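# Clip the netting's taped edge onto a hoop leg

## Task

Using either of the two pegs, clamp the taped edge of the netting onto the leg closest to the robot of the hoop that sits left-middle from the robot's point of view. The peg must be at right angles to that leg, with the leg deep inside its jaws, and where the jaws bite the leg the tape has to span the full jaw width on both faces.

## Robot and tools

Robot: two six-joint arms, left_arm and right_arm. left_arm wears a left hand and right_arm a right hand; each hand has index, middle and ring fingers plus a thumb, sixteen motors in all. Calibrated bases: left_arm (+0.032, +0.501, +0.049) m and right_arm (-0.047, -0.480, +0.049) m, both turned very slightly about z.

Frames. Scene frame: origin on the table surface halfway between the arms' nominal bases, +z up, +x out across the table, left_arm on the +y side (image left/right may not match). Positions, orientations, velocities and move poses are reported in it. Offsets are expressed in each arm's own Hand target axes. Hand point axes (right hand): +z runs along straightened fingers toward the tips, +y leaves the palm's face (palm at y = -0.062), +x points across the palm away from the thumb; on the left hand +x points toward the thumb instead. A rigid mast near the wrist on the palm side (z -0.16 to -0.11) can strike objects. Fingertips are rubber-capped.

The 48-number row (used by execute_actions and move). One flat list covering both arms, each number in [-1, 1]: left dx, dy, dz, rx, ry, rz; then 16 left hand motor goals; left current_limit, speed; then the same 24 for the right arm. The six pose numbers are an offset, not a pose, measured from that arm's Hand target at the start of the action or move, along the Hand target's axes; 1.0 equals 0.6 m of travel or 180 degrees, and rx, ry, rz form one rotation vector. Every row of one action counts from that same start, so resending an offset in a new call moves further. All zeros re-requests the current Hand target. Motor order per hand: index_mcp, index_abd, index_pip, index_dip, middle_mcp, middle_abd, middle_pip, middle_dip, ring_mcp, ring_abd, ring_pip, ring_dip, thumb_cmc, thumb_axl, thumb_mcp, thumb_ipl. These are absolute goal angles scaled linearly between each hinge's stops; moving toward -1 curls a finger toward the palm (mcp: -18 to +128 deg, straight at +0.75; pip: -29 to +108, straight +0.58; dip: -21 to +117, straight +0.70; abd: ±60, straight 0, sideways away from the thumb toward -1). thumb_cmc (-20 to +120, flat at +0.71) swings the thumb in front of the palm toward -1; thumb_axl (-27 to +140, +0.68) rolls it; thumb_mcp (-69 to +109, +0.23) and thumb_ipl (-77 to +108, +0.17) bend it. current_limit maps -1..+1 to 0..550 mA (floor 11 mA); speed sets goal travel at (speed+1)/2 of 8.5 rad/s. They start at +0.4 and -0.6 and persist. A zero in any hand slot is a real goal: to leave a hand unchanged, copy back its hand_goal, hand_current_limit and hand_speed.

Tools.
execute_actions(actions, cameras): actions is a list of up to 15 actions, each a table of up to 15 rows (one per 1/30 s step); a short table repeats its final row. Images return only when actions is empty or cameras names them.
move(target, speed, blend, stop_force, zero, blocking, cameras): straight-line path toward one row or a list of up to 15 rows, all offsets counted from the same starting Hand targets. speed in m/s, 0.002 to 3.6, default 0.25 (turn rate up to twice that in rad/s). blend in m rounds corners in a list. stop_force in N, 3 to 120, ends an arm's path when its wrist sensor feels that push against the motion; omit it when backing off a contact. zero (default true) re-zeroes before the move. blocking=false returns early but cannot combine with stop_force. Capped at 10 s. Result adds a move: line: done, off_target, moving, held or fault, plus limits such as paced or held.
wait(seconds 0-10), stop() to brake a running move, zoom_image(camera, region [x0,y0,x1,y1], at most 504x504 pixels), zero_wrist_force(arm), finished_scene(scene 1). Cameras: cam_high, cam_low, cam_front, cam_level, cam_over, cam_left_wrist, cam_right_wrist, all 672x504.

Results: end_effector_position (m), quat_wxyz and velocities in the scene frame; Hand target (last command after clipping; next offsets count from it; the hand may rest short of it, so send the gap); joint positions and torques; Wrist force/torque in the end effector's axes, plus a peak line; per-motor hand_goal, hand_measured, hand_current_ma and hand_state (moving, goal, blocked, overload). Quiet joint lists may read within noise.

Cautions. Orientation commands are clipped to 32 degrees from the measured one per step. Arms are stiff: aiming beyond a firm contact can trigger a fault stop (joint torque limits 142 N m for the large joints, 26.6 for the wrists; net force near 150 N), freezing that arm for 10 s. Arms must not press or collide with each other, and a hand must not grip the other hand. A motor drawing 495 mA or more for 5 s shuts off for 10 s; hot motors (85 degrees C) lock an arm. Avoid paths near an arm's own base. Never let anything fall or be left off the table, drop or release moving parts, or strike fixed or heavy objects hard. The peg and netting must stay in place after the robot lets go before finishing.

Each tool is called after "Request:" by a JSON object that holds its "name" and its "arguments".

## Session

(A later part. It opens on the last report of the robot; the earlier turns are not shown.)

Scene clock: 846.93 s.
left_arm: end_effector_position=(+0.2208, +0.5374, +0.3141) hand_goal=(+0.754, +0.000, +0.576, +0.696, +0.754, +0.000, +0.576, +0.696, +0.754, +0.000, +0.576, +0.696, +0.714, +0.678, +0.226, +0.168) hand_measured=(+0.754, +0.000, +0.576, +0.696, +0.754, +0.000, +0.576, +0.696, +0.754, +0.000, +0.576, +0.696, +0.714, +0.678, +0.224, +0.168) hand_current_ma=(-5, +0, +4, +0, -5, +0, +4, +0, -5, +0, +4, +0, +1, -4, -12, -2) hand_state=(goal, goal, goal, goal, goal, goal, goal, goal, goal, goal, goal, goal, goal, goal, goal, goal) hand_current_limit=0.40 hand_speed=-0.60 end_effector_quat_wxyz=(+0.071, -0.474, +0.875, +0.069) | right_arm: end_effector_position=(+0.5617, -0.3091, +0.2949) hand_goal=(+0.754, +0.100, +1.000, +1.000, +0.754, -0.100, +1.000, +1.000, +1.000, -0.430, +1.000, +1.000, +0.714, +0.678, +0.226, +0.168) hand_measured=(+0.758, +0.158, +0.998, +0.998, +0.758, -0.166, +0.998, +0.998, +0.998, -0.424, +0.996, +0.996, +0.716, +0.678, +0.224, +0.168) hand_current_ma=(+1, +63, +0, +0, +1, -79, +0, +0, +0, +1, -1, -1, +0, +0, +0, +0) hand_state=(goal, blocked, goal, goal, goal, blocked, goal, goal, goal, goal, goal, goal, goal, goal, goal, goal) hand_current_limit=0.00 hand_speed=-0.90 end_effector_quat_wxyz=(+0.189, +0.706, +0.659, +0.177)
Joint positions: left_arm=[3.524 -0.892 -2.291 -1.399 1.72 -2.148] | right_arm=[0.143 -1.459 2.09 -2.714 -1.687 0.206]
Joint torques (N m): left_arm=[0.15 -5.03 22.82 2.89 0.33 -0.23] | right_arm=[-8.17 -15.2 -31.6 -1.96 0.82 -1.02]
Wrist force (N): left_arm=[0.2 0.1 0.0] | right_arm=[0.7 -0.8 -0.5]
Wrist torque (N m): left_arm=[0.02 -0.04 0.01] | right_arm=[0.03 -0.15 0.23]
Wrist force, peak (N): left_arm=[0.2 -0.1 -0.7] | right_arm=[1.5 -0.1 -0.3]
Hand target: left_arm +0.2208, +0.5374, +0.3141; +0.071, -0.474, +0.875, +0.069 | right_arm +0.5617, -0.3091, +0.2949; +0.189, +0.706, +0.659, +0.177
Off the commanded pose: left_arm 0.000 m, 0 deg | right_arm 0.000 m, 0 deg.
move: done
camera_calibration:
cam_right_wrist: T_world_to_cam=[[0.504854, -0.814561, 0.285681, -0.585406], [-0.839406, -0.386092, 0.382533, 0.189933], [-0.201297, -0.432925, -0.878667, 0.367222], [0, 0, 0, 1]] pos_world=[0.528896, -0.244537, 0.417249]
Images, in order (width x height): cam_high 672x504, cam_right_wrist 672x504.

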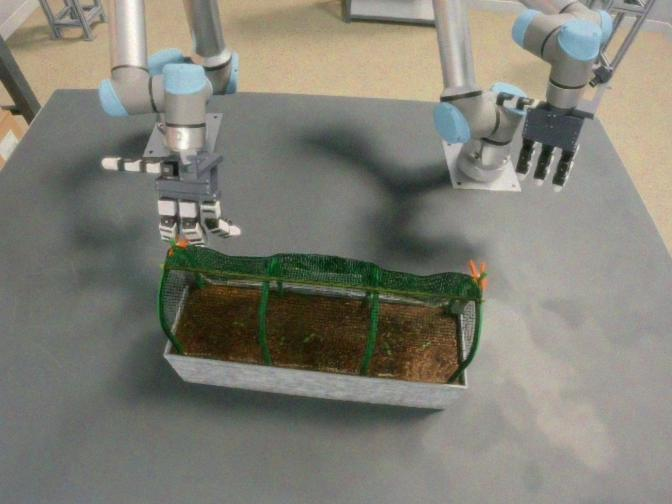

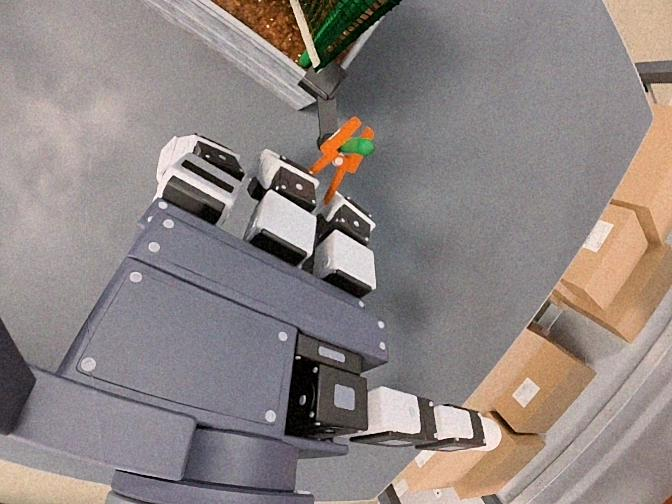

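Request:
{"name": "move", "arguments": {"target": [0,0,0,0,0,0,0.754,0,0.576,0.696,0.754,0,0.576,0.696,0.754,0,0.576,0.696,0.714,0.678,0.226,0.168,0.4,-0.6,0,0,0,0,0,0,0.754,0.0,1,1,0.754,0.0,1,1,1,-0.43,1,1,0.714,0.678,0.226,0.168,0.5,-0.9], "cameras": ["cam_right_wrist", "cam_high"]}}

Request:
{"name": "zoom_image", "arguments": {"camera": "cam_right_wrist", "region": [240, 80, 400, 240]}}

Request:
{"name": "zoom_image", "arguments": {"camera": "cam_high", "region": [130, 190, 230, 290]}}

Scene clock: 854.90 s.
left_arm: end_effector_position=(+0.2208, +0.5374, +0.3141) hand_goal=(+0.754, +0.000, +0.576, +0.696, +0.754, +0.000, +0.576, +0.696, +0.754, +0.000, +0.576, +0.696, +0.714, +0.678, +0.226, +0.168) hand_measured=(+0.754, +0.000, +0.576, +0.696, +0.754, +0.000, +0.576, +0.696, +0.754, +0.000, +0.576, +0.696, +0.714, +0.678, +0.224, +0.168) hand_current_ma=(-5, +0, +4, +0, -5, +0, +4, +0, -5, +0, +4, +0, +1, -4, -12, -2) hand_state=(goal, goal, goal, goal, goal, goal, goal, goal, goal, goal, goal, goal, goal, goal, goal, goal) hand_current_limit=0.40 hand_speed=-0.60 end_effector_quat_wxyz=(+0.071, -0.474, +0.875, +0.069) | right_arm: end_effector_position=(+0.5617, -0.3091, +0.2949) hand_goal=(+0.754, +0.000, +1.000, +1.000, +0.754, +0.000, +1.000, +1.000, +1.000, -0.430, +1.000, +1.000, +0.714, +0.678, +0.226, +0.168) hand_measured=(+0.760, +0.130, +0.998, +0.998, +0.758, -0.146, +0.998, +0.998, +0.998, -0.424, +0.996, +0.996, +0.716, +0.678, +0.224, +0.168) hand_current_ma=(+2, +248, +0, +0, +1, -309, +0, +0, +0, +1, -1, -1, +0, +0, +0, +0) hand_state=(goal, blocked, goal, goal, goal, blocked, goal, goal, goal, goal, goal, goal, goal, goal, goal, goal) hand_current_limit=0.50 hand_speed=-0.90 end_effector_quat_wxyz=(+0.189, +0.706, +0.659, +0.177)
Joint positions: left_arm=[3.524 -0.892 -2.291 -1.399 1.72 -2.148] | right_arm=[0.143 -1.459 2.09 -2.714 -1.687 0.206]
Joint torques (N m): left_arm=[-0.16 -4.79 23.26 2.79 0.33 -0.27] | right_arm=[-7.1 -16.05 -30.95 -3.82 -1.52 -0.7]
Wrist force (N): left_arm=[0.0 -0.2 -0.2] | right_arm=[0.4 -1.2 -0.3]
Wrist torque (N m): left_arm=[0.01 -0.01 0.00] | right_arm=[-0.01 -0.12 0.20]
Wrist force, peak (N): left_arm=[0.1 -0.2 -0.6] | right_arm=[0.6 -1.0 -0.9]
Hand target: left_arm +0.2208, +0.5374, +0.3141; +0.071, -0.474, +0.875, +0.069 | right_arm +0.5617, -0.3091, +0.2949; +0.189, +0.706, +0.659, +0.177
Off the commanded pose: left_arm 0.000 m, 0 deg | right_arm 0.000 m, 0 deg.
move: done
camera_calibration:
cam_right_wrist: T_world_to_cam=[[0.504854, -0.814561, 0.285681, -0.585406], [-0.839406, -0.386092, 0.382533, 0.189933], [-0.201297, -0.432925, -0.878667, 0.367222], [0, 0, 0, 1]] pos_world=[0.528896, -0.244537, 0.417249]
Images, in order (width x height): cam_high 672x504, cam_right_wrist 672x504.

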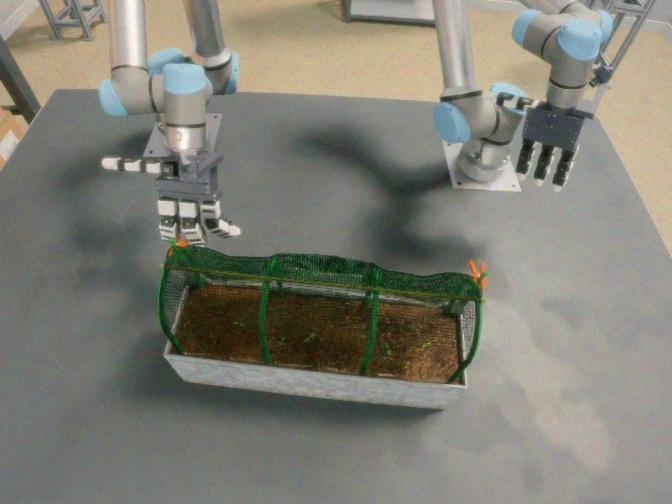

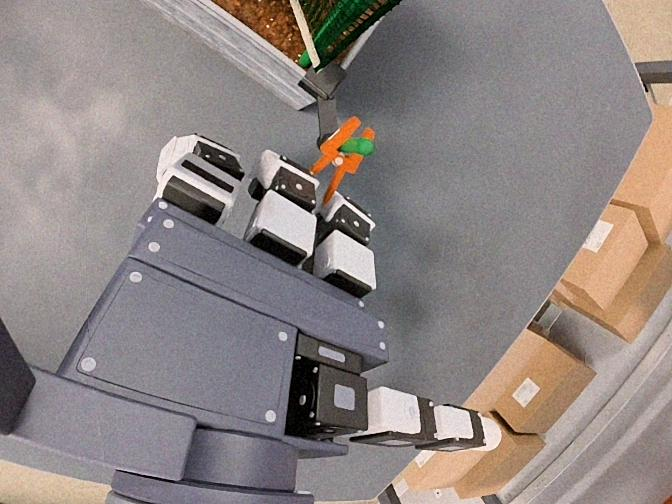

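Scaled by 3.150 from the camera's 672x504 image, which has a finer 960x720 frame.

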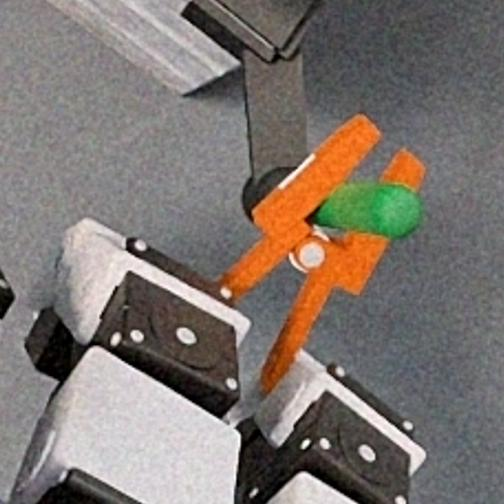

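Scaled by 5.040 from the camera's 672x504 image, which has a finer 960x720 frame.

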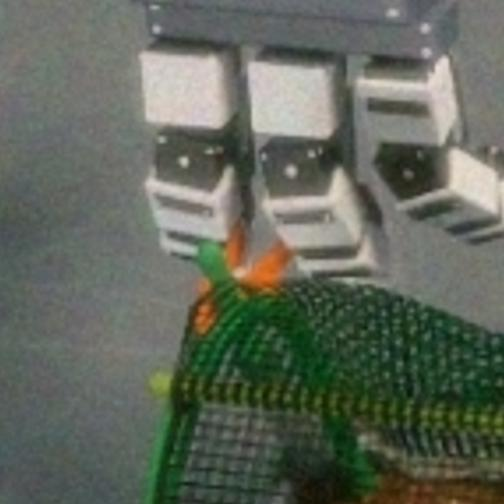

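Request:
{"name": "move", "arguments": {"target": [0,0,0,0,0,0,0.754,0,0.576,0.696,0.754,0,0.576,0.696,0.754,0,0.576,0.696,0.714,0.678,0.226,0.168,0.4,-0.6,0,0,0,0,0,0,0.754,-0.13,1,1,0.754,0.13,1,1,1,-0.43,1,1,0.714,0.678,0.226,0.168,0.75,-0.9], "cameras": ["cam_right_wrist", "cam_over"]}}

Request:
{"name": "zoom_image", "arguments": {"camera": "cam_right_wrist", "region": [240, 80, 400, 240]}}

Request:
{"name": "zoom_image", "arguments": {"camera": "cam_over", "region": [572, 200, 672, 300]}}

Scene clock: 864.47 s.
left_arm: end_effector_position=(+0.2208, +0.5374, +0.3141) hand_goal=(+0.754, +0.000, +0.576, +0.696, +0.754, +0.000, +0.576, +0.696, +0.754, +0.000, +0.576, +0.696, +0.714, +0.678, +0.226, +0.168) hand_measured=(+0.754, +0.000, +0.576, +0.696, +0.754, +0.000, +0.576, +0.696, +0.754, +0.000, +0.576, +0.696, +0.714, +0.678, +0.224, +0.168) hand_current_ma=(-5, +0, +4, +0, -5, +0, +4, +0, -5, +0, +4, +0, +1, -4, -12, -2) hand_state=(goal, goal, goal, goal, goal, goal, goal, goal, goal, goal, goal, goal, goal, goal, goal, goal) hand_current_limit=0.40 hand_speed=-0.60 end_effector_quat_wxyz=(+0.071, -0.474, +0.875, +0.069) | right_arm: end_effector_position=(+0.5617, -0.3091, +0.2949) hand_goal=(+0.754, -0.130, +1.000, +1.000, +0.754, +0.130, +1.000, +1.000, +1.000, -0.430, +1.000, +1.000, +0.714, +0.678, +0.226, +0.168) hand_measured=(+0.764, +0.050, +1.000, +0.998, +0.758, -0.130, +0.998, +0.998, +0.998, -0.424, +0.996, +0.996, +0.716, +0.678, +0.224, +0.168) hand_current_ma=(+4, +437, +0, +0, +1, -481, +0, +0, +0, +1, -1, -1, +0, +0, +0, +0) hand_state=(goal, blocked, goal, goal, goal, blocked, goal, goal, goal, goal, goal, goal, goal, goal, goal, goal) hand_current_limit=0.75 hand_speed=-0.90 end_effector_quat_wxyz=(+0.189, +0.706, +0.659, +0.177)
Joint positions: left_arm=[3.524 -0.892 -2.291 -1.399 1.72 -2.148] | right_arm=[0.143 -1.459 2.09 -2.714 -1.687 0.206]
Joint torques (N m): left_arm=[0 -4.57 23.04 2.89 0.27 -0.17] | right_arm=[-5.95 -16.82 -28.51 -3.99 -1.57 -0.64]
Wrist force (N): left_arm=[0.3 -0.3 0.0] | right_arm=[0.2 -1.0 -0.1]
Wrist torque (N m): left_arm=[-0.04 -0.04 0.02] | right_arm=[-0.02 -0.12 0.18]
Wrist force, peak (N): left_arm=[-0.1 -0.4 -0.7] | right_arm=[0.5 -1.2 -0.5]
Hand target: left_arm +0.2208, +0.5374, +0.3141; +0.071, -0.474, +0.875, +0.069 | right_arm +0.5617, -0.3091, +0.2949; +0.189, +0.706, +0.659, +0.177
Off the commanded pose: left_arm 0.000 m, 0 deg | right_arm 0.000 m, 0 deg.
move: done
camera_calibration:
cam_right_wrist: T_world_to_cam=[[0.504854, -0.814561, 0.285681, -0.585406], [-0.839406, -0.386092, 0.382533, 0.189933], [-0.201297, -0.432925, -0.878667, 0.367222], [0, 0, 0, 1]] pos_world=[0.528896, -0.244537, 0.417249]
Images, in order (width x height): cam_over 672x504, cam_right_wrist 672x504.

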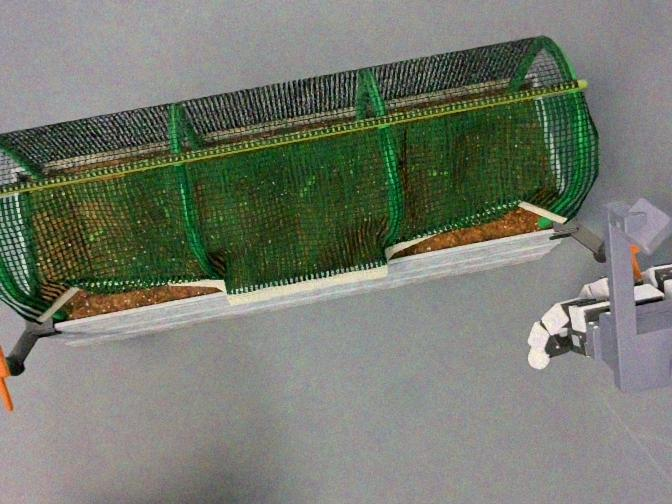

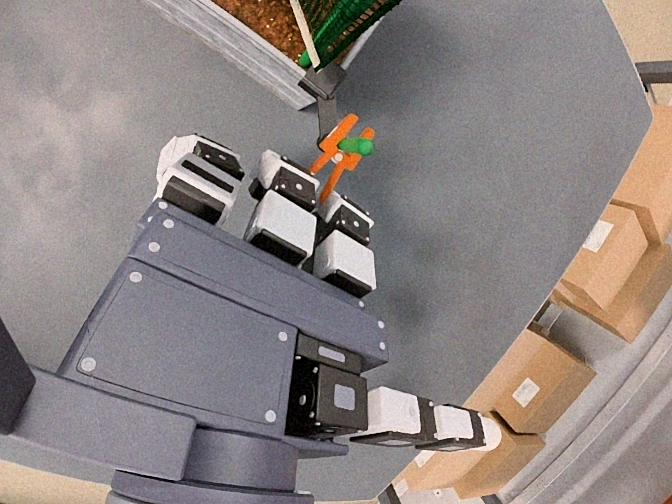

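Scaled by 3.150 from the camera's 672x504 image, which has a finer 960x720 frame.

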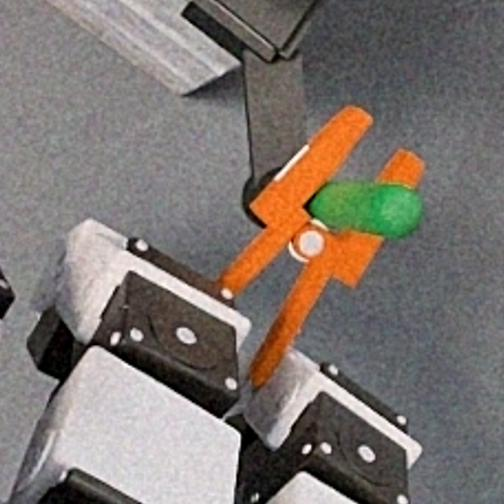

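Scaled by 5.040 from the camera's 672x504 image, which has a finer 960x720 frame.

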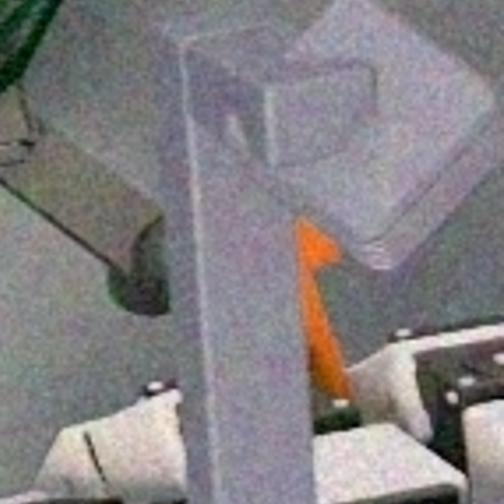

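Request:
{"name": "move", "arguments": {"target": [[0,0,0,0,0,0,0.754,0,0.576,0.696,0.754,0,0.576,0.696,0.754,0,0.576,0.696,0.714,0.678,0.226,0.168,0.4,-0.6,0,0,0,0,0,0,0.754,0.45,1,1,0.754,-0.45,1,1,1,-0.48,1,1,0.714,0.678,0.226,0.168,0.5,-0.85],[0,0,0,0,0,0,0.754,0,0.576,0.696,0.754,0,0.576,0.696,0.754,0,0.576,0.696,0.714,0.678,0.226,0.168,0.4,-0.6,0,-0.00917,0.01588,0,0,0,0.754,0.1,1,1,0.754,-0.1,1,1,1,-0.48,1,1,0.714,0.678,0.226,0.168,0.5,-0.9]], "speed": 0.05, "cameras": ["cam_right_wrist", "cam_high"]}}

Request:
{"name": "zoom_image", "arguments": {"camera": "cam_right_wrist", "region": [240, 80, 400, 240]}}

Request:
{"name": "zoom_image", "arguments": {"camera": "cam_high", "region": [130, 190, 230, 290]}}

Scene clock: 926.43 s.
left_arm: end_effector_position=(+0.2208, +0.5374, +0.3141) hand_goal=(+0.754, +0.000, +0.576, +0.696, +0.754, +0.000, +0.576, +0.696, +0.754, +0.000, +0.576, +0.696, +0.714, +0.678, +0.226, +0.168) hand_measured=(+0.754, +0.000, +0.576, +0.696, +0.754, +0.000, +0.576, +0.696, +0.754, +0.000, +0.576, +0.696, +0.714, +0.678, +0.224, +0.168) hand_current_ma=(-5, +0, +4, +0, -5, +0, +4, +0, -5, +0, +4, +0, +1, -4, -12, -2) hand_state=(goal, goal, goal, goal, goal, goal, goal, goal, goal, goal, goal, goal, goal, goal, goal, goal) hand_current_limit=0.40 hand_speed=-0.60 end_effector_quat_wxyz=(+0.071, -0.474, +0.875, +0.069) | right_arm: end_effector_position=(+0.5617, -0.3091, +0.2839) hand_goal=(+0.754, +0.100, +1.000, +1.000, +0.754, -0.100, +1.000, +1.000, +1.000, -0.480, +1.000, +1.000, +0.714, +0.678, +0.226, +0.168) hand_measured=(+0.762, +0.208, +1.000, +0.998, +0.762, -0.220, +0.998, +0.998, +0.998, -0.474, +0.996, +0.996, +0.716, +0.678, +0.224, +0.168) hand_current_ma=(+3, +182, +0, +0, +2, -221, +0, +0, +0, +1, -1, -1, +0, +0, +0, +0) hand_state=(goal, blocked, goal, goal, goal, blocked, goal, goal, goal, goal, goal, goal, goal, goal, goal, goal) hand_current_limit=0.50 hand_speed=-0.90 end_effector_quat_wxyz=(+0.189, +0.706, +0.659, +0.177)
Joint positions: left_arm=[3.524 -0.892 -2.291 -1.399 1.72 -2.148] | right_arm=[0.143 -1.441 2.104 -2.746 -1.687 0.206]
Joint torques (N m): left_arm=[0.09 -5.07 23.18 2.91 0.36 -0.27] | right_arm=[2.33 -14.9 -7.45 -4.3 -1.34 -0.76]
Wrist force (N): left_arm=[0.4 -0.2 -0.2] | right_arm=[0.2 -1.6 -2.0]
Wrist torque (N m): left_arm=[0.01 -0.06 0.03] | right_arm=[0.14 -0.15 0.19]
Wrist force, peak (N): left_arm=[0.6 0.0 -0.9] | right_arm=[0.3 -1.6 -2.1]
Hand target: left_arm +0.2208, +0.5374, +0.3141; +0.071, -0.474, +0.875, +0.069 | right_arm +0.5617, -0.3091, +0.2839; +0.189, +0.706, +0.659, +0.177
Off the commanded pose: left_arm 0.000 m, 0 deg | right_arm 0.000 m, 0 deg.
move: done
camera_calibration:
cam_right_wrist: T_world_to_cam=[[0.504785, -0.814592, 0.285711, -0.582247], [-0.839447, -0.386025, 0.38251, 0.194189], [-0.201298, -0.432925, -0.878667, 0.357557], [0, 0, 0, 1]] pos_world=[0.528896, -0.244537, 0.40625]
Images, in order (width x height): cam_high 672x504, cam_right_wrist 672x504.

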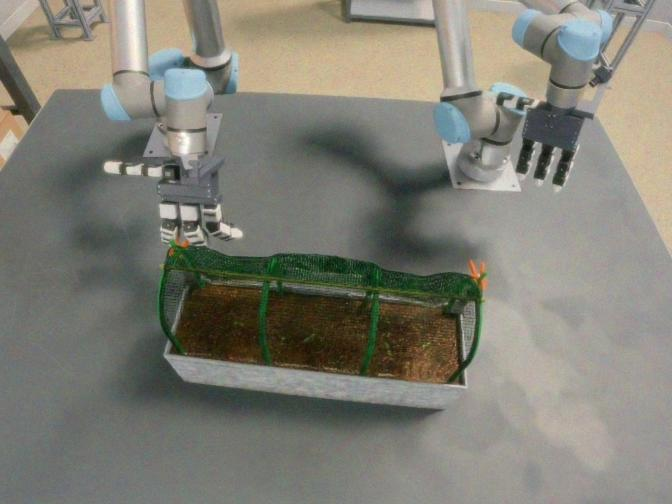

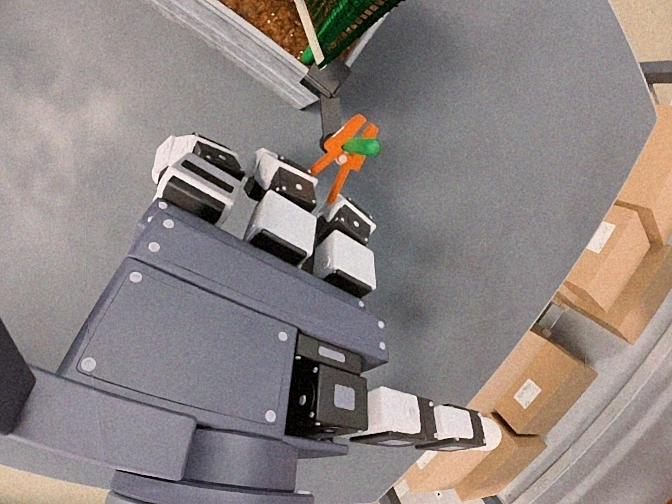

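Scaled by 3.150 from the camera's 672x504 image, which has a finer 960x720 frame.

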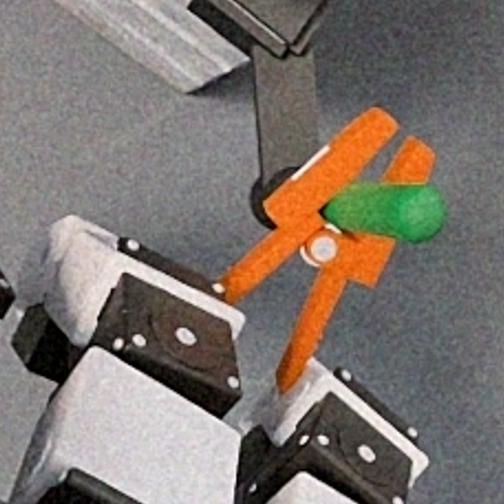

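Scaled by 5.040 from the camera's 672x504 image, which has a finer 960x720 frame.

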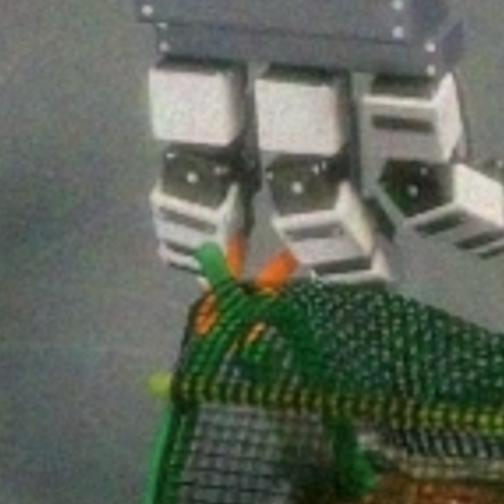

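Request:
{"name": "move", "arguments": {"target": [0,0,0,0,0,0,0.754,0,0.576,0.696,0.754,0,0.576,0.696,0.754,0,0.576,0.696,0.714,0.678,0.226,0.168,0.4,-0.6,0,0,0,0,0,0,0.754,-0.10,1,1,0.754,0.18,1,1,1,-0.48,1,1,0.714,0.678,0.226,0.168,0.77,-0.9], "cameras": ["cam_right_wrist", "cam_high"]}}

Request:
{"name": "zoom_image", "arguments": {"camera": "cam_right_wrist", "region": [240, 80, 400, 240]}}

Request:
{"name": "zoom_image", "arguments": {"camera": "cam_high", "region": [130, 190, 230, 290]}}

Scene clock: 937.33 s.
left_arm: end_effector_position=(+0.2208, +0.5374, +0.3141) hand_goal=(+0.754, +0.000, +0.576, +0.696, +0.754, +0.000, +0.576, +0.696, +0.754, +0.000, +0.576, +0.696, +0.714, +0.678, +0.226, +0.168) hand_measured=(+0.754, +0.000, +0.576, +0.696, +0.754, +0.000, +0.576, +0.696, +0.754, +0.000, +0.576, +0.696, +0.714, +0.678, +0.224, +0.168) hand_current_ma=(-5, +0, +4, +0, -5, +0, +4, +0, -5, +0, +4, +0, +1, -4, -12, -2) hand_state=(goal, goal, goal, goal, goal, goal, goal, goal, goal, goal, goal, goal, goal, goal, goal, goal) hand_current_limit=0.40 hand_speed=-0.60 end_effector_quat_wxyz=(+0.071, -0.474, +0.875, +0.069) | right_arm: end_effector_position=(+0.5617, -0.3091, +0.2839) hand_goal=(+0.754, -0.100, +1.000, +1.000, +0.754, +0.180, +1.000, +1.000, +1.000, -0.480, +1.000, +1.000, +0.714, +0.678, +0.226, +0.168) hand_measured=(+0.772, +0.090, +1.000, +1.000, +0.770, -0.114, +1.000, +0.998, +0.998, -0.474, +0.996, +0.996, +0.716, +0.678, +0.224, +0.168) hand_current_ma=(+12, +480, +0, +0, +9, -487, +0, +0, +0, +1, -1, -1, +0, +0, +0, +0) hand_state=(goal, blocked, goal, goal, goal, blocked, goal, goal, goal, goal, goal, goal, goal, goal, goal, goal) hand_current_limit=0.77 hand_speed=-0.90 end_effector_quat_wxyz=(+0.189, +0.706, +0.659, +0.177)
Joint positions: left_arm=[3.524 -0.892 -2.291 -1.399 1.72 -2.148] | right_arm=[0.143 -1.441 2.104 -2.746 -1.687 0.206]
Joint torques (N m): left_arm=[0.26 -4.99 23.09 3.01 0.32 -0.29] | right_arm=[1.71 -17.08 -13.52 -3.96 -1.4 -1.02]
Wrist force (N): left_arm=[0.2 0.0 -0.3] | right_arm=[0.7 -2.9 -0.9]
Wrist torque (N m): left_arm=[0.03 -0.04 0.01] | right_arm=[0.14 -0.14 0.21]
Wrist force, peak (N): left_arm=[0.2 -0.3 -0.5] | right_arm=[0.8 -3.1 -1.0]
Hand target: left_arm +0.2208, +0.5374, +0.3141; +0.071, -0.474, +0.875, +0.069 | right_arm +0.5617, -0.3091, +0.2839; +0.189, +0.706, +0.659, +0.177
Off the commanded pose: left_arm 0.000 m, 0 deg | right_arm 0.000 m, 0 deg.
move: done
camera_calibration:
cam_right_wrist: T_world_to_cam=[[0.504854, -0.814561, 0.285681, -0.582263], [-0.839406, -0.386092, 0.382533, 0.194141], [-0.201297, -0.432925, -0.878667, 0.357557], [0, 0, 0, 1]] pos_world=[0.528896, -0.244537, 0.406249]
Images, in order (width x height): cam_high 672x504, cam_right_wrist 672x504.

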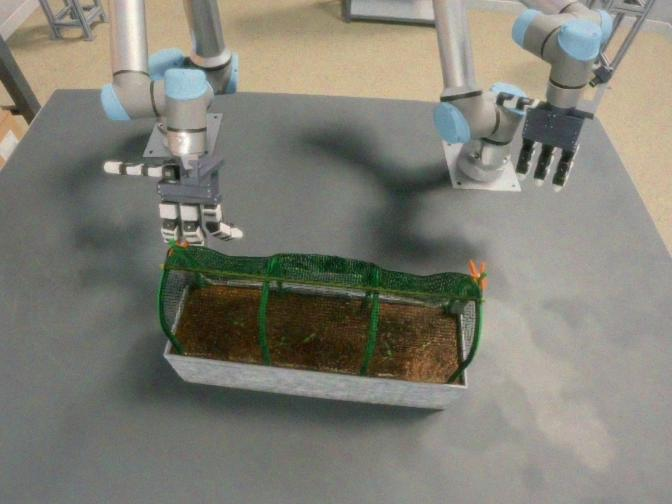

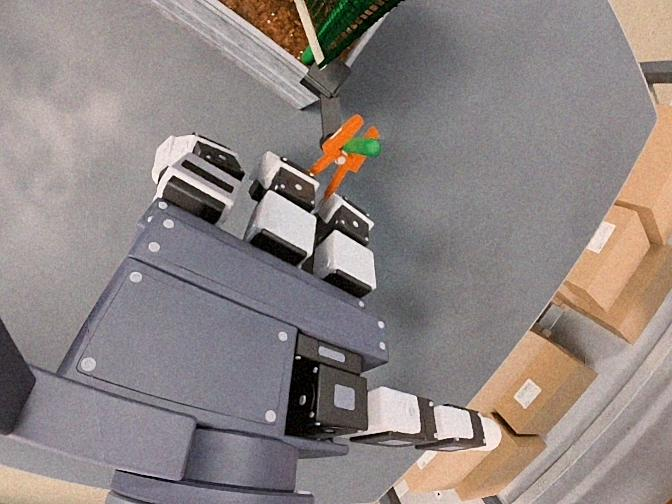

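Scaled by 3.150 from the camera's 672x504 image, which has a finer 960x720 frame.

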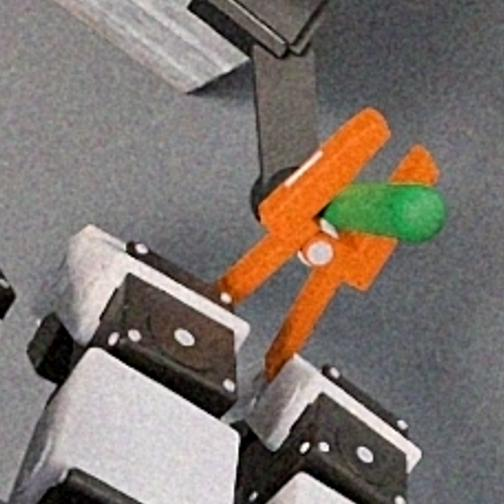

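Scaled by 5.040 from the camera's 672x504 image, which has a finer 960x720 frame.

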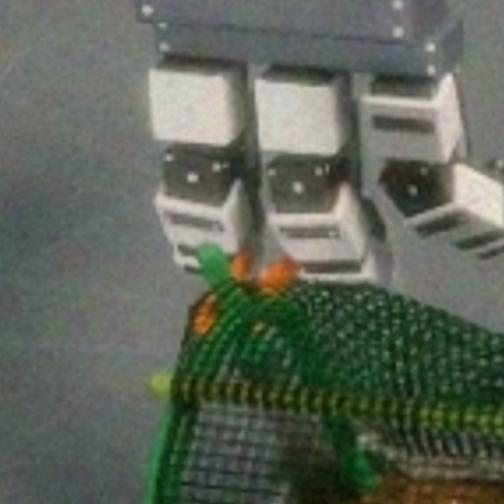

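Request:
{"name": "zoom_image", "arguments": {"camera": "cam_right_wrist", "region": [300, 100, 390, 210]}}

Scaled by 4.582 from the camera's 672x504 image, which has a finer 960x720 frame.

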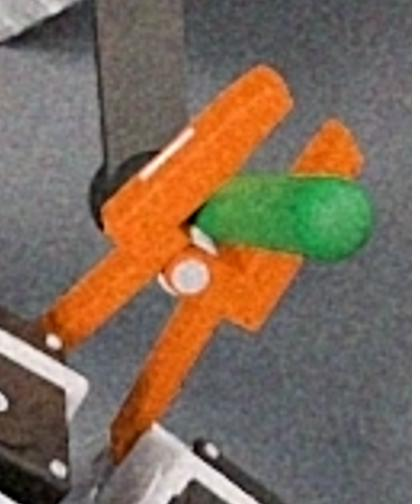

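Request:
{"name": "execute_actions", "arguments": {"actions": [[[0,0,0,0,0,0,0.754,0,0.576,0.696,0.754,0,0.576,0.696,0.754,0,0.576,0.696,0.714,0.678,0.226,0.168,0.4,-0.6,0,0,0,0,0,0,0.754,-0.3,1,1,0.754,0.3,1,1,1,-0.48,1,1,0.714,0.678,0.226,0.168,1,-0.5]],[[0,0,0,0,0,0,0.754,0,0.576,0.696,0.754,0,0.576,0.696,0.754,0,0.576,0.696,0.714,0.678,0.226,0.168,0.4,-0.6,0,0,0,0,0,0,0.754,-0.3,1,1,0.754,0.3,1,1,1,-0.48,1,1,0.714,0.678,0.226,0.168,1,-0.5]],[[0,0,0,0,0,0,0.754,0,0.576,0.696,0.754,0,0.576,0.696,0.754,0,0.576,0.696,0.714,0.678,0.226,0.168,0.4,-0.6,0,0,0,0,0,0,0.754,-0.3,1,1,0.754,0.3,1,1,1,-0.48,1,1,0.714,0.678,0.226,0.168,0.77,-0.5]]], "cameras": ["cam_right_wrist"]}}

Request:
{"name": "zoom_image", "arguments": {"camera": "cam_right_wrist", "region": [300, 100, 390, 210]}}

Scene clock: 1068.57 s.
left_arm: end_effector_position=(+0.2208, +0.5374, +0.3141) hand_goal=(+0.754, +0.000, +0.576, +0.696, +0.754, +0.000, +0.576, +0.696, +0.754, +0.000, +0.576, +0.696, +0.714, +0.678, +0.226, +0.168) hand_measured=(+0.754, +0.000, +0.576, +0.696, +0.754, +0.000, +0.576, +0.696, +0.754, +0.000, +0.576, +0.696, +0.714, +0.678, +0.224, +0.168) hand_current_ma=(-5, +0, +4, +0, -5, +0, +4, +0, -5, +0, +4, +0, +1, -4, -12, -2) hand_state=(goal, goal, goal, goal, goal, goal, goal, goal, goal, goal, goal, goal, goal, goal, goal, goal) hand_current_limit=0.40 hand_speed=-0.60 end_effector_quat_wxyz=(+0.071, -0.474, +0.875, +0.069) | right_arm: end_effector_position=(+0.5617, -0.3091, +0.2839) hand_goal=(+0.754, -0.300, +1.000, +1.000, +0.754, +0.300, +1.000, +1.000, +1.000, -0.480, +1.000, +1.000, +0.714, +0.678, +0.226, +0.168) hand_measured=(+0.778, +0.042, +1.000, +1.000, +0.770, -0.098, +1.000, +0.998, +0.998, -0.474, +0.996, +0.996, +0.716, +0.678, +0.224, +0.168) hand_current_ma=(+20, +487, +0, +0, +9, -487, +0, +0, +0, +1, -1, -1, +0, +0, +0, +0) hand_state=(blocked, blocked, goal, goal, goal, blocked, goal, goal, goal, goal, goal, goal, goal, goal, goal, goal) hand_current_limit=0.77 hand_speed=-0.50 end_effector_quat_wxyz=(+0.189, +0.706, +0.659, +0.177)
Joint positions: left_arm=[3.524 -0.892 -2.291 -1.399 1.72 -2.148] | right_arm=[0.143 -1.441 2.104 -2.746 -1.687 0.206]
Joint torques (N m): left_arm=[-0.1 -4.72 22.99 2.94 0.28 -0.37] | right_arm=[2.36 -23.59 -22.01 -3.98 -1.19 -0.9]
Wrist force (N): left_arm=[0.2 -0.2 -0.1] | right_arm=[0.9 -3.5 -0.8]
Wrist torque (N m): left_arm=[-0.01 -0.03 0.01] | right_arm=[0.14 -0.12 0.22]
Wrist force, peak (N): left_arm=[0.4 -0.2 -0.7] | right_arm=[0.9 -3.7 -0.8]
Hand target: left_arm +0.2208, +0.5374, +0.3141; +0.071, -0.474, +0.875, +0.069 | right_arm +0.5617, -0.3091, +0.2839; +0.189, +0.706, +0.659, +0.177
Off the commanded pose: left_arm 0.000 m, 0 deg | right_arm 0.000 m, 0 deg.
Step readings (end_effector_position of left_arm | right_arm):
0: (+0.2208, +0.5374, +0.3141) | (+0.5617, -0.3091, +0.2839)
1: (+0.2208, +0.5374, +0.3141) | (+0.5617, -0.3091, +0.2839)
2: (+0.2208, +0.5374, +0.3141) | (+0.5617, -0.3091, +0.2839)
4: (+0.2208, +0.5374, +0.3141) | (+0.5617, -0.3091, +0.2839)
8: (+0.2208, +0.5374, +0.3141) | (+0.5617, -0.3091, +0.2839)
15: (+0.2208, +0.5374, +0.3141) | (+0.5617, -0.3091, +0.2839)
16: (+0.2208, +0.5374, +0.3141) | (+0.5617, -0.3091, +0.2839)
17: (+0.2208, +0.5374, +0.3141) | (+0.5617, -0.3091, +0.2839)
19: (+0.2208, +0.5374, +0.3141) | (+0.5617, -0.3091, +0.2839)
23: (+0.2208, +0.5374, +0.3141) | (+0.5617, -0.3091, +0.2839)
30: (+0.2208, +0.5374, +0.3141) | (+0.5617, -0.3091, +0.2839)
31: (+0.2208, +0.5374, +0.3141) | (+0.5617, -0.3091, +0.2839)
32: (+0.2208, +0.5374, +0.3141) | (+0.5617, -0.3091, +0.2839)
34: (+0.2208, +0.5374, +0.3141) | (+0.5617, -0.3091, +0.2839)
38: (+0.2208, +0.5374, +0.3141) | (+0.5617, -0.3091, +0.2839)
45: (+0.2208, +0.5374, +0.3141) | (+0.5617, -0.3091, +0.2839)
camera_calibration:
cam_right_wrist: T_world_to_cam=[[0.504854, -0.814561, 0.285681, -0.582263], [-0.839406, -0.386092, 0.382533, 0.194141], [-0.201297, -0.432925, -0.878667, 0.357557], [0, 0, 0, 1]] pos_world=[0.528896, -0.244537, 0.406249]
Images, in order (width x height): cam_right_wrist 672x504.

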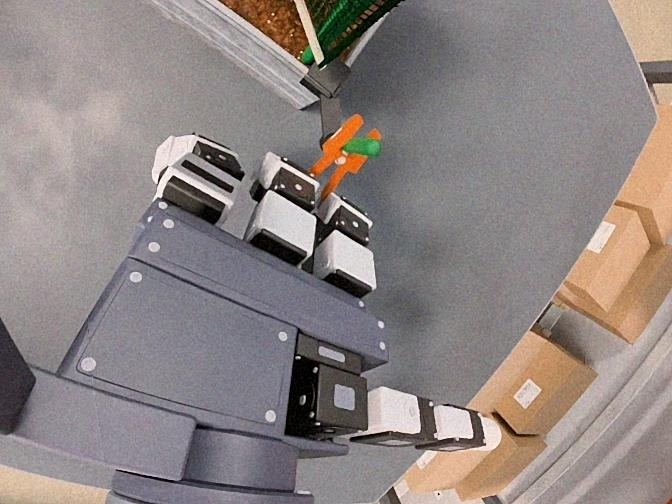

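Scaled by 4.582 from the camera's 672x504 image, which has a finer 960x720 frame.

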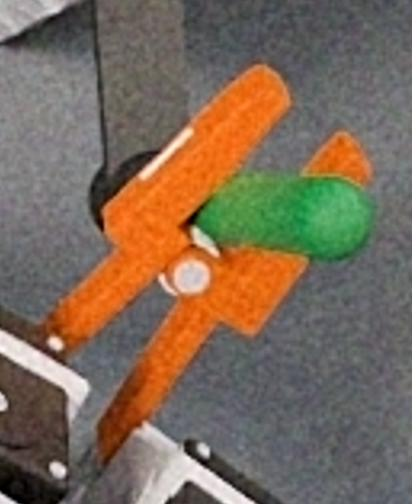

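Request:
{"name": "move", "arguments": {"target": [[0,0,0,0,0,0,0.754,0,0.576,0.696,0.754,0,0.576,0.696,0.754,0,0.576,0.696,0.714,0.678,0.226,0.168,0.4,-0.6,0,0,0,0,0,0,0.754,0.58,1,1,0.754,-0.58,1,1,1,-0.6,1,1,0.714,0.678,0.226,0.168,0.5,-0.85],[0,0,0,0,0,0,0.754,0,0.576,0.696,0.754,0,0.576,0.696,0.754,0,0.576,0.696,0.714,0.678,0.226,0.168,0.4,-0.6,0,-0.00417,0.00722,0,0,0,0.754,0.1,1,1,0.754,-0.1,1,1,1,-0.6,1,1,0.714,0.678,0.226,0.168,0.5,-0.9]], "speed": 0.05, "cameras": ["cam_right_wrist", "cam_high"]}}

Request:
{"name": "zoom_image", "arguments": {"camera": "cam_right_wrist", "region": [300, 100, 390, 210]}}

Request:
{"name": "zoom_image", "arguments": {"camera": "cam_high", "region": [130, 190, 230, 290]}}

Scene clock: 1101.57 s.
left_arm: end_effector_position=(+0.2208, +0.5374, +0.3141) hand_goal=(+0.754, +0.000, +0.576, +0.696, +0.754, +0.000, +0.576, +0.696, +0.754, +0.000, +0.576, +0.696, +0.714, +0.678, +0.226, +0.168) hand_measured=(+0.754, +0.000, +0.576, +0.696, +0.754, +0.000, +0.576, +0.696, +0.754, +0.000, +0.576, +0.696, +0.714, +0.678, +0.224, +0.168) hand_current_ma=(-5, +0, +4, +0, -5, +0, +4, +0, -5, +0, +4, +0, +1, -4, -12, -2) hand_state=(goal, goal, goal, goal, goal, goal, goal, goal, goal, goal, goal, goal, goal, goal, goal, goal) hand_current_limit=0.40 hand_speed=-0.60 end_effector_quat_wxyz=(+0.071, -0.474, +0.875, +0.069) | right_arm: end_effector_position=(+0.5617, -0.3091, +0.2789) hand_goal=(+0.754, +0.100, +1.000, +1.000, +0.754, -0.100, +1.000, +1.000, +1.000, -0.600, +1.000, +1.000, +0.714, +0.678, +0.226, +0.168) hand_measured=(+0.760, +0.180, +1.000, +1.000, +0.760, -0.194, +1.000, +0.998, +0.998, -0.594, +0.996, +0.996, +0.716, +0.678, +0.224, +0.168) hand_current_ma=(+2, +109, +0, +0, +2, -144, +0, +0, +0, +2, -1, -1, +0, +0, +0, +0) hand_state=(goal, blocked, goal, goal, goal, blocked, goal, goal, goal, goal, goal, goal, goal, goal, goal, goal) hand_current_limit=0.50 hand_speed=-0.90 end_effector_quat_wxyz=(+0.189, +0.706, +0.659, +0.177)
Joint positions: left_arm=[3.524 -0.892 -2.291 -1.399 1.72 -2.148] | right_arm=[0.143 -1.432 2.11 -2.761 -1.687 0.206]
Joint torques (N m): left_arm=[0.01 -4.98 22.91 3.05 0.31 -0.3] | right_arm=[2.88 -15.46 -6.69 -4.32 -1.25 0.45]
Wrist force (N): left_arm=[0.2 -0.2 0.1] | right_arm=[0.9 -0.6 -0.9]
Wrist torque (N m): left_arm=[-0.02 -0.02 0.02] | right_arm=[0.02 -0.14 0.25]
Wrist force, peak (N): left_arm=[0.2 -0.5 -0.5] | right_arm=[1.0 -3.7 -0.8]
Hand target: left_arm +0.2208, +0.5374, +0.3141; +0.071, -0.474, +0.875, +0.069 | right_arm +0.5617, -0.3091, +0.2789; +0.189, +0.706, +0.659, +0.177
Off the commanded pose: left_arm 0.000 m, 0 deg | right_arm 0.000 m, 0 deg.
move: done
camera_calibration:
cam_right_wrist: T_world_to_cam=[[0.504854, -0.814561, 0.285681, -0.580835], [-0.839406, -0.386092, 0.382533, 0.196054], [-0.201297, -0.432925, -0.878667, 0.353164], [0, 0, 0, 1]] pos_world=[0.528896, -0.244537, 0.401249]
Images, in order (width x height): cam_high 672x504, cam_right_wrist 672x504.

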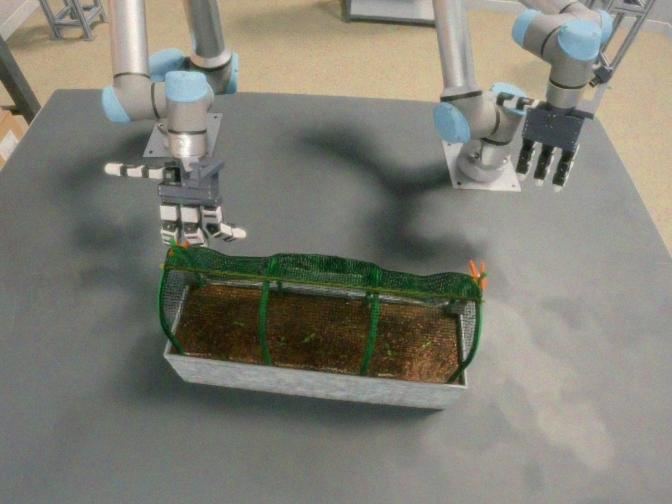

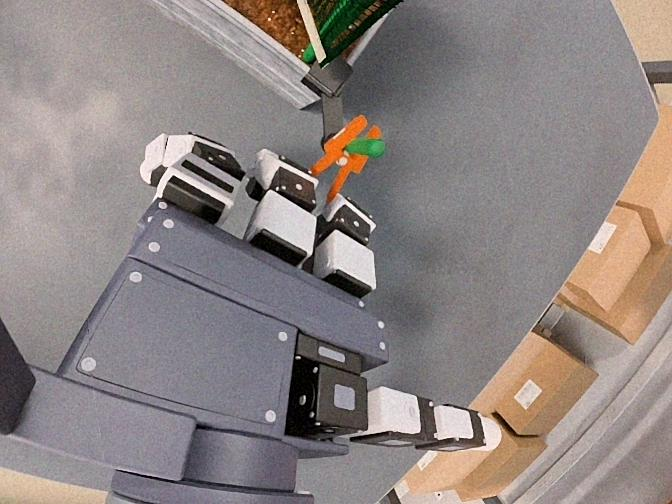

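Scaled by 4.582 from the camera's 672x504 image, which has a finer 960x720 frame.

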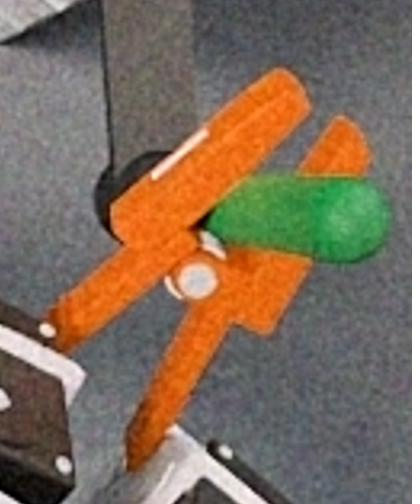

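Scaled by 5.040 from the camera's 672x504 image, which has a finer 960x720 frame.

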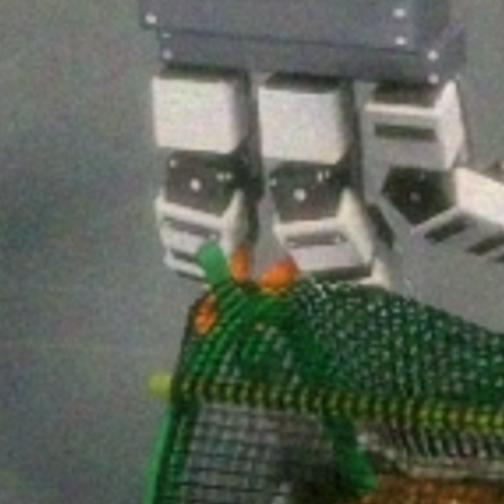

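Request:
{"name": "execute_actions", "arguments": {"actions": [[[0,0,0,0,0,0,0.754,0,0.576,0.696,0.754,0,0.576,0.696,0.754,0,0.576,0.696,0.714,0.678,0.226,0.168,0.4,-0.6,0,0,0,0,0,0,0.754,-0.3,1,1,0.754,0.3,1,1,1,-0.6,1,1,0.714,0.678,0.226,0.168,0.77,-0.8]],[[0,0,0,0,0,0,0.754,0,0.576,0.696,0.754,0,0.576,0.696,0.754,0,0.576,0.696,0.714,0.678,0.226,0.168,0.4,-0.6,0,0,0,0,0,0,0.754,-0.3,1,1,0.754,0.3,1,1,1,-0.6,1,1,0.714,0.678,0.226,0.168,1,-0.8]],[[0,0,0,0,0,0,0.754,0,0.576,0.696,0.754,0,0.576,0.696,0.754,0,0.576,0.696,0.714,0.678,0.226,0.168,0.4,-0.6,0,0,0,0,0,0,0.754,-0.3,1,1,0.754,0.3,1,1,1,-0.6,1,1,0.714,0.678,0.226,0.168,1,-0.8]],[[0,0,0,0,0,0,0.754,0,0.576,0.696,0.754,0,0.576,0.696,0.754,0,0.576,0.696,0.714,0.678,0.226,0.168,0.4,-0.6,0,0,0,0,0,0,0.754,-0.3,1,1,0.754,0.3,1,1,1,-0.6,1,1,0.714,0.678,0.226,0.168,0.77,-0.8]]], "cameras": ["cam_right_wrist", "cam_high"]}}

Request:
{"name": "zoom_image", "arguments": {"camera": "cam_right_wrist", "region": [300, 100, 390, 210]}}

Request:
{"name": "zoom_image", "arguments": {"camera": "cam_high", "region": [130, 190, 230, 290]}}

Scene clock: 1125.47 s.
left_arm: end_effector_position=(+0.2208, +0.5374, +0.3141) hand_goal=(+0.754, +0.000, +0.576, +0.696, +0.754, +0.000, +0.576, +0.696, +0.754, +0.000, +0.576, +0.696, +0.714, +0.678, +0.226, +0.168) hand_measured=(+0.754, +0.000, +0.576, +0.696, +0.754, +0.000, +0.576, +0.696, +0.754, +0.000, +0.576, +0.696, +0.714, +0.678, +0.224, +0.168) hand_current_ma=(-5, +0, +4, +0, -5, +0, +4, +0, -5, +0, +4, +0, +1, -4, -12, -2) hand_state=(goal, goal, goal, goal, goal, goal, goal, goal, goal, goal, goal, goal, goal, goal, goal, goal) hand_current_limit=0.40 hand_speed=-0.60 end_effector_quat_wxyz=(+0.071, -0.474, +0.875, +0.069) | right_arm: end_effector_position=(+0.5617, -0.3091, +0.2789) hand_goal=(+0.754, -0.300, +1.000, +1.000, +0.754, +0.300, +1.000, +1.000, +1.000, -0.600, +1.000, +1.000, +0.714, +0.678, +0.226, +0.168) hand_measured=(+0.774, +0.064, +1.000, +1.000, +0.772, +0.068, +1.000, +0.998, +0.998, -0.594, +0.996, +0.996, +0.716, +0.678, +0.224, +0.168) hand_current_ma=(+13, +487, +0, +0, +12, -487, +0, +0, +0, +1, -1, -1, +0, +0, +0, +0) hand_state=(goal, blocked, goal, goal, goal, blocked, goal, goal, goal, goal, goal, goal, goal, goal, goal, goal) hand_current_limit=0.77 hand_speed=-0.80 end_effector_quat_wxyz=(+0.189, +0.706, +0.659, +0.177)
Joint positions: left_arm=[3.524 -0.892 -2.291 -1.399 1.72 -2.148] | right_arm=[0.143 -1.432 2.11 -2.761 -1.687 0.206]
Joint torques (N m): left_arm=[-0.03 -4.54 22.89 3.05 0.28 -0.29] | right_arm=[3.95 -21.06 -9.55 -3.16 -1.4 0.4]
Wrist force (N): left_arm=[-0.3 0.1 -0.3] | right_arm=[0.7 -3.0 -0.7]
Wrist torque (N m): left_arm=[0.05 0.02 -0.04] | right_arm=[0.12 -0.15 0.20]
Wrist force, peak (N): left_arm=[0.6 -0.1 -0.6] | right_arm=[0.9 -3.5 -0.8]
Hand target: left_arm +0.2208, +0.5374, +0.3141; +0.071, -0.474, +0.875, +0.069 | right_arm +0.5617, -0.3091, +0.2789; +0.189, +0.706, +0.659, +0.177
Off the commanded pose: left_arm 0.000 m, 0 deg | right_arm 0.000 m, 0 deg.
Step readings (end_effector_position of left_arm | right_arm):
0: (+0.2208, +0.5374, +0.3141) | (+0.5617, -0.3091, +0.2789)
1: (+0.2208, +0.5374, +0.3141) | (+0.5617, -0.3091, +0.2789)
2: (+0.2208, +0.5374, +0.3141) | (+0.5617, -0.3091, +0.2789)
4: (+0.2208, +0.5374, +0.3141) | (+0.5617, -0.3091, +0.2789)
8: (+0.2208, +0.5374, +0.3141) | (+0.5617, -0.3091, +0.2789)
15: (+0.2208, +0.5374, +0.3141) | (+0.5617, -0.3091, +0.2789)
16: (+0.2208, +0.5374, +0.3141) | (+0.5617, -0.3091, +0.2789)
17: (+0.2208, +0.5374, +0.3141) | (+0.5617, -0.3091, +0.2789)
19: (+0.2208, +0.5374, +0.3141) | (+0.5617, -0.3091, +0.2789)
23: (+0.2208, +0.5374, +0.3141) | (+0.5617, -0.3091, +0.2789)
30: (+0.2208, +0.5374, +0.3141) | (+0.5617, -0.3091, +0.2789)
31: (+0.2208, +0.5374, +0.3141) | (+0.5617, -0.3091, +0.2789)
32: (+0.2208, +0.5374, +0.3141) | (+0.5617, -0.3091, +0.2789)
34: (+0.2208, +0.5374, +0.3141) | (+0.5617, -0.3091, +0.2789)
38: (+0.2208, +0.5374, +0.3141) | (+0.5617, -0.3091, +0.2789)
45: (+0.2208, +0.5374, +0.3141) | (+0.5617, -0.3091, +0.2789)
46: (+0.2208, +0.5374, +0.3141) | (+0.5617, -0.3091, +0.2789)
47: (+0.2208, +0.5374, +0.3141) | (+0.5617, -0.3091, +0.2789)
49: (+0.2208, +0.5374, +0.3141) | (+0.5617, -0.3091, +0.2789)
53: (+0.2208, +0.5374, +0.3141) | (+0.5617, -0.3091, +0.2789)
60: (+0.2208, +0.5374, +0.3141) | (+0.5617, -0.3091, +0.2789)
camera_calibration:
cam_right_wrist: T_world_to_cam=[[0.504854, -0.814561, 0.285681, -0.580835], [-0.839406, -0.386092, 0.382533, 0.196054], [-0.201297, -0.432925, -0.878667, 0.353164], [0, 0, 0, 1]] pos_world=[0.528896, -0.244537, 0.401249]
Images, in order (width x height): cam_high 672x504, cam_right_wrist 672x504.

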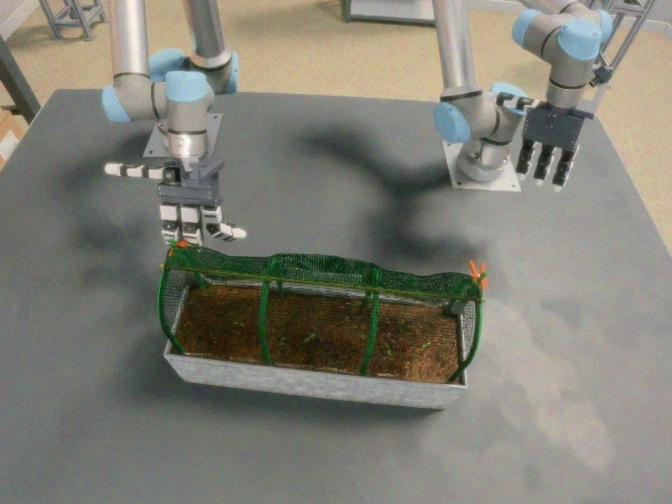

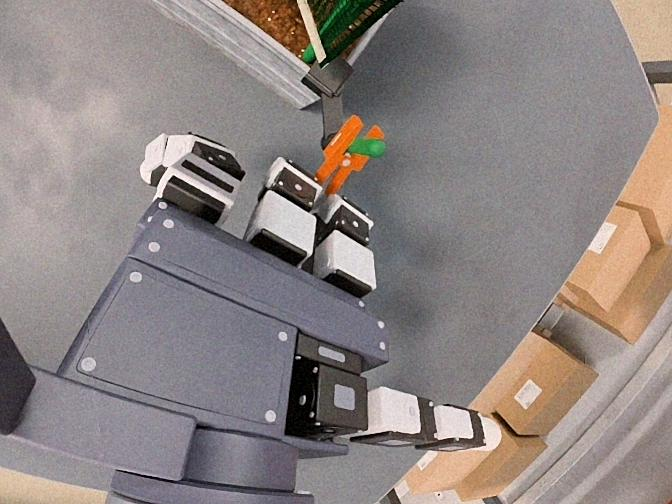

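Scaled by 4.582 from the camera's 672x504 image, which has a finer 960x720 frame.

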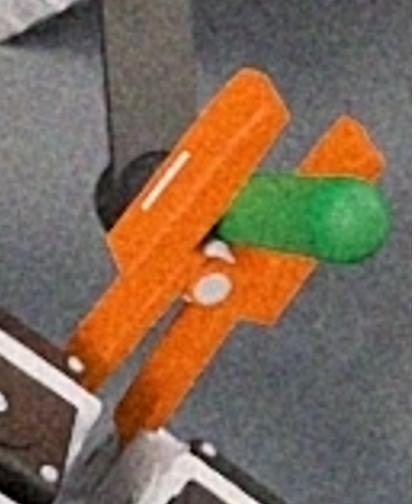

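Scaled by 5.040 from the camera's 672x504 image, which has a finer 960x720 frame.

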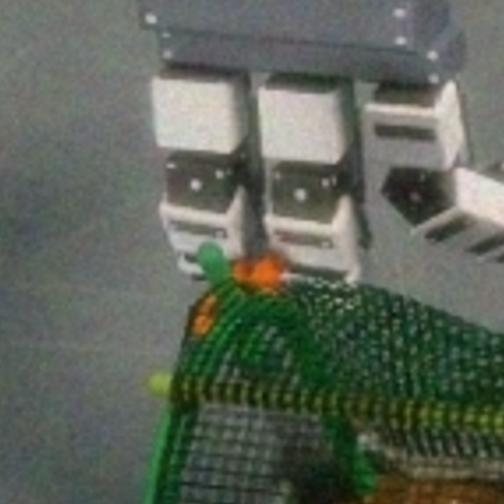

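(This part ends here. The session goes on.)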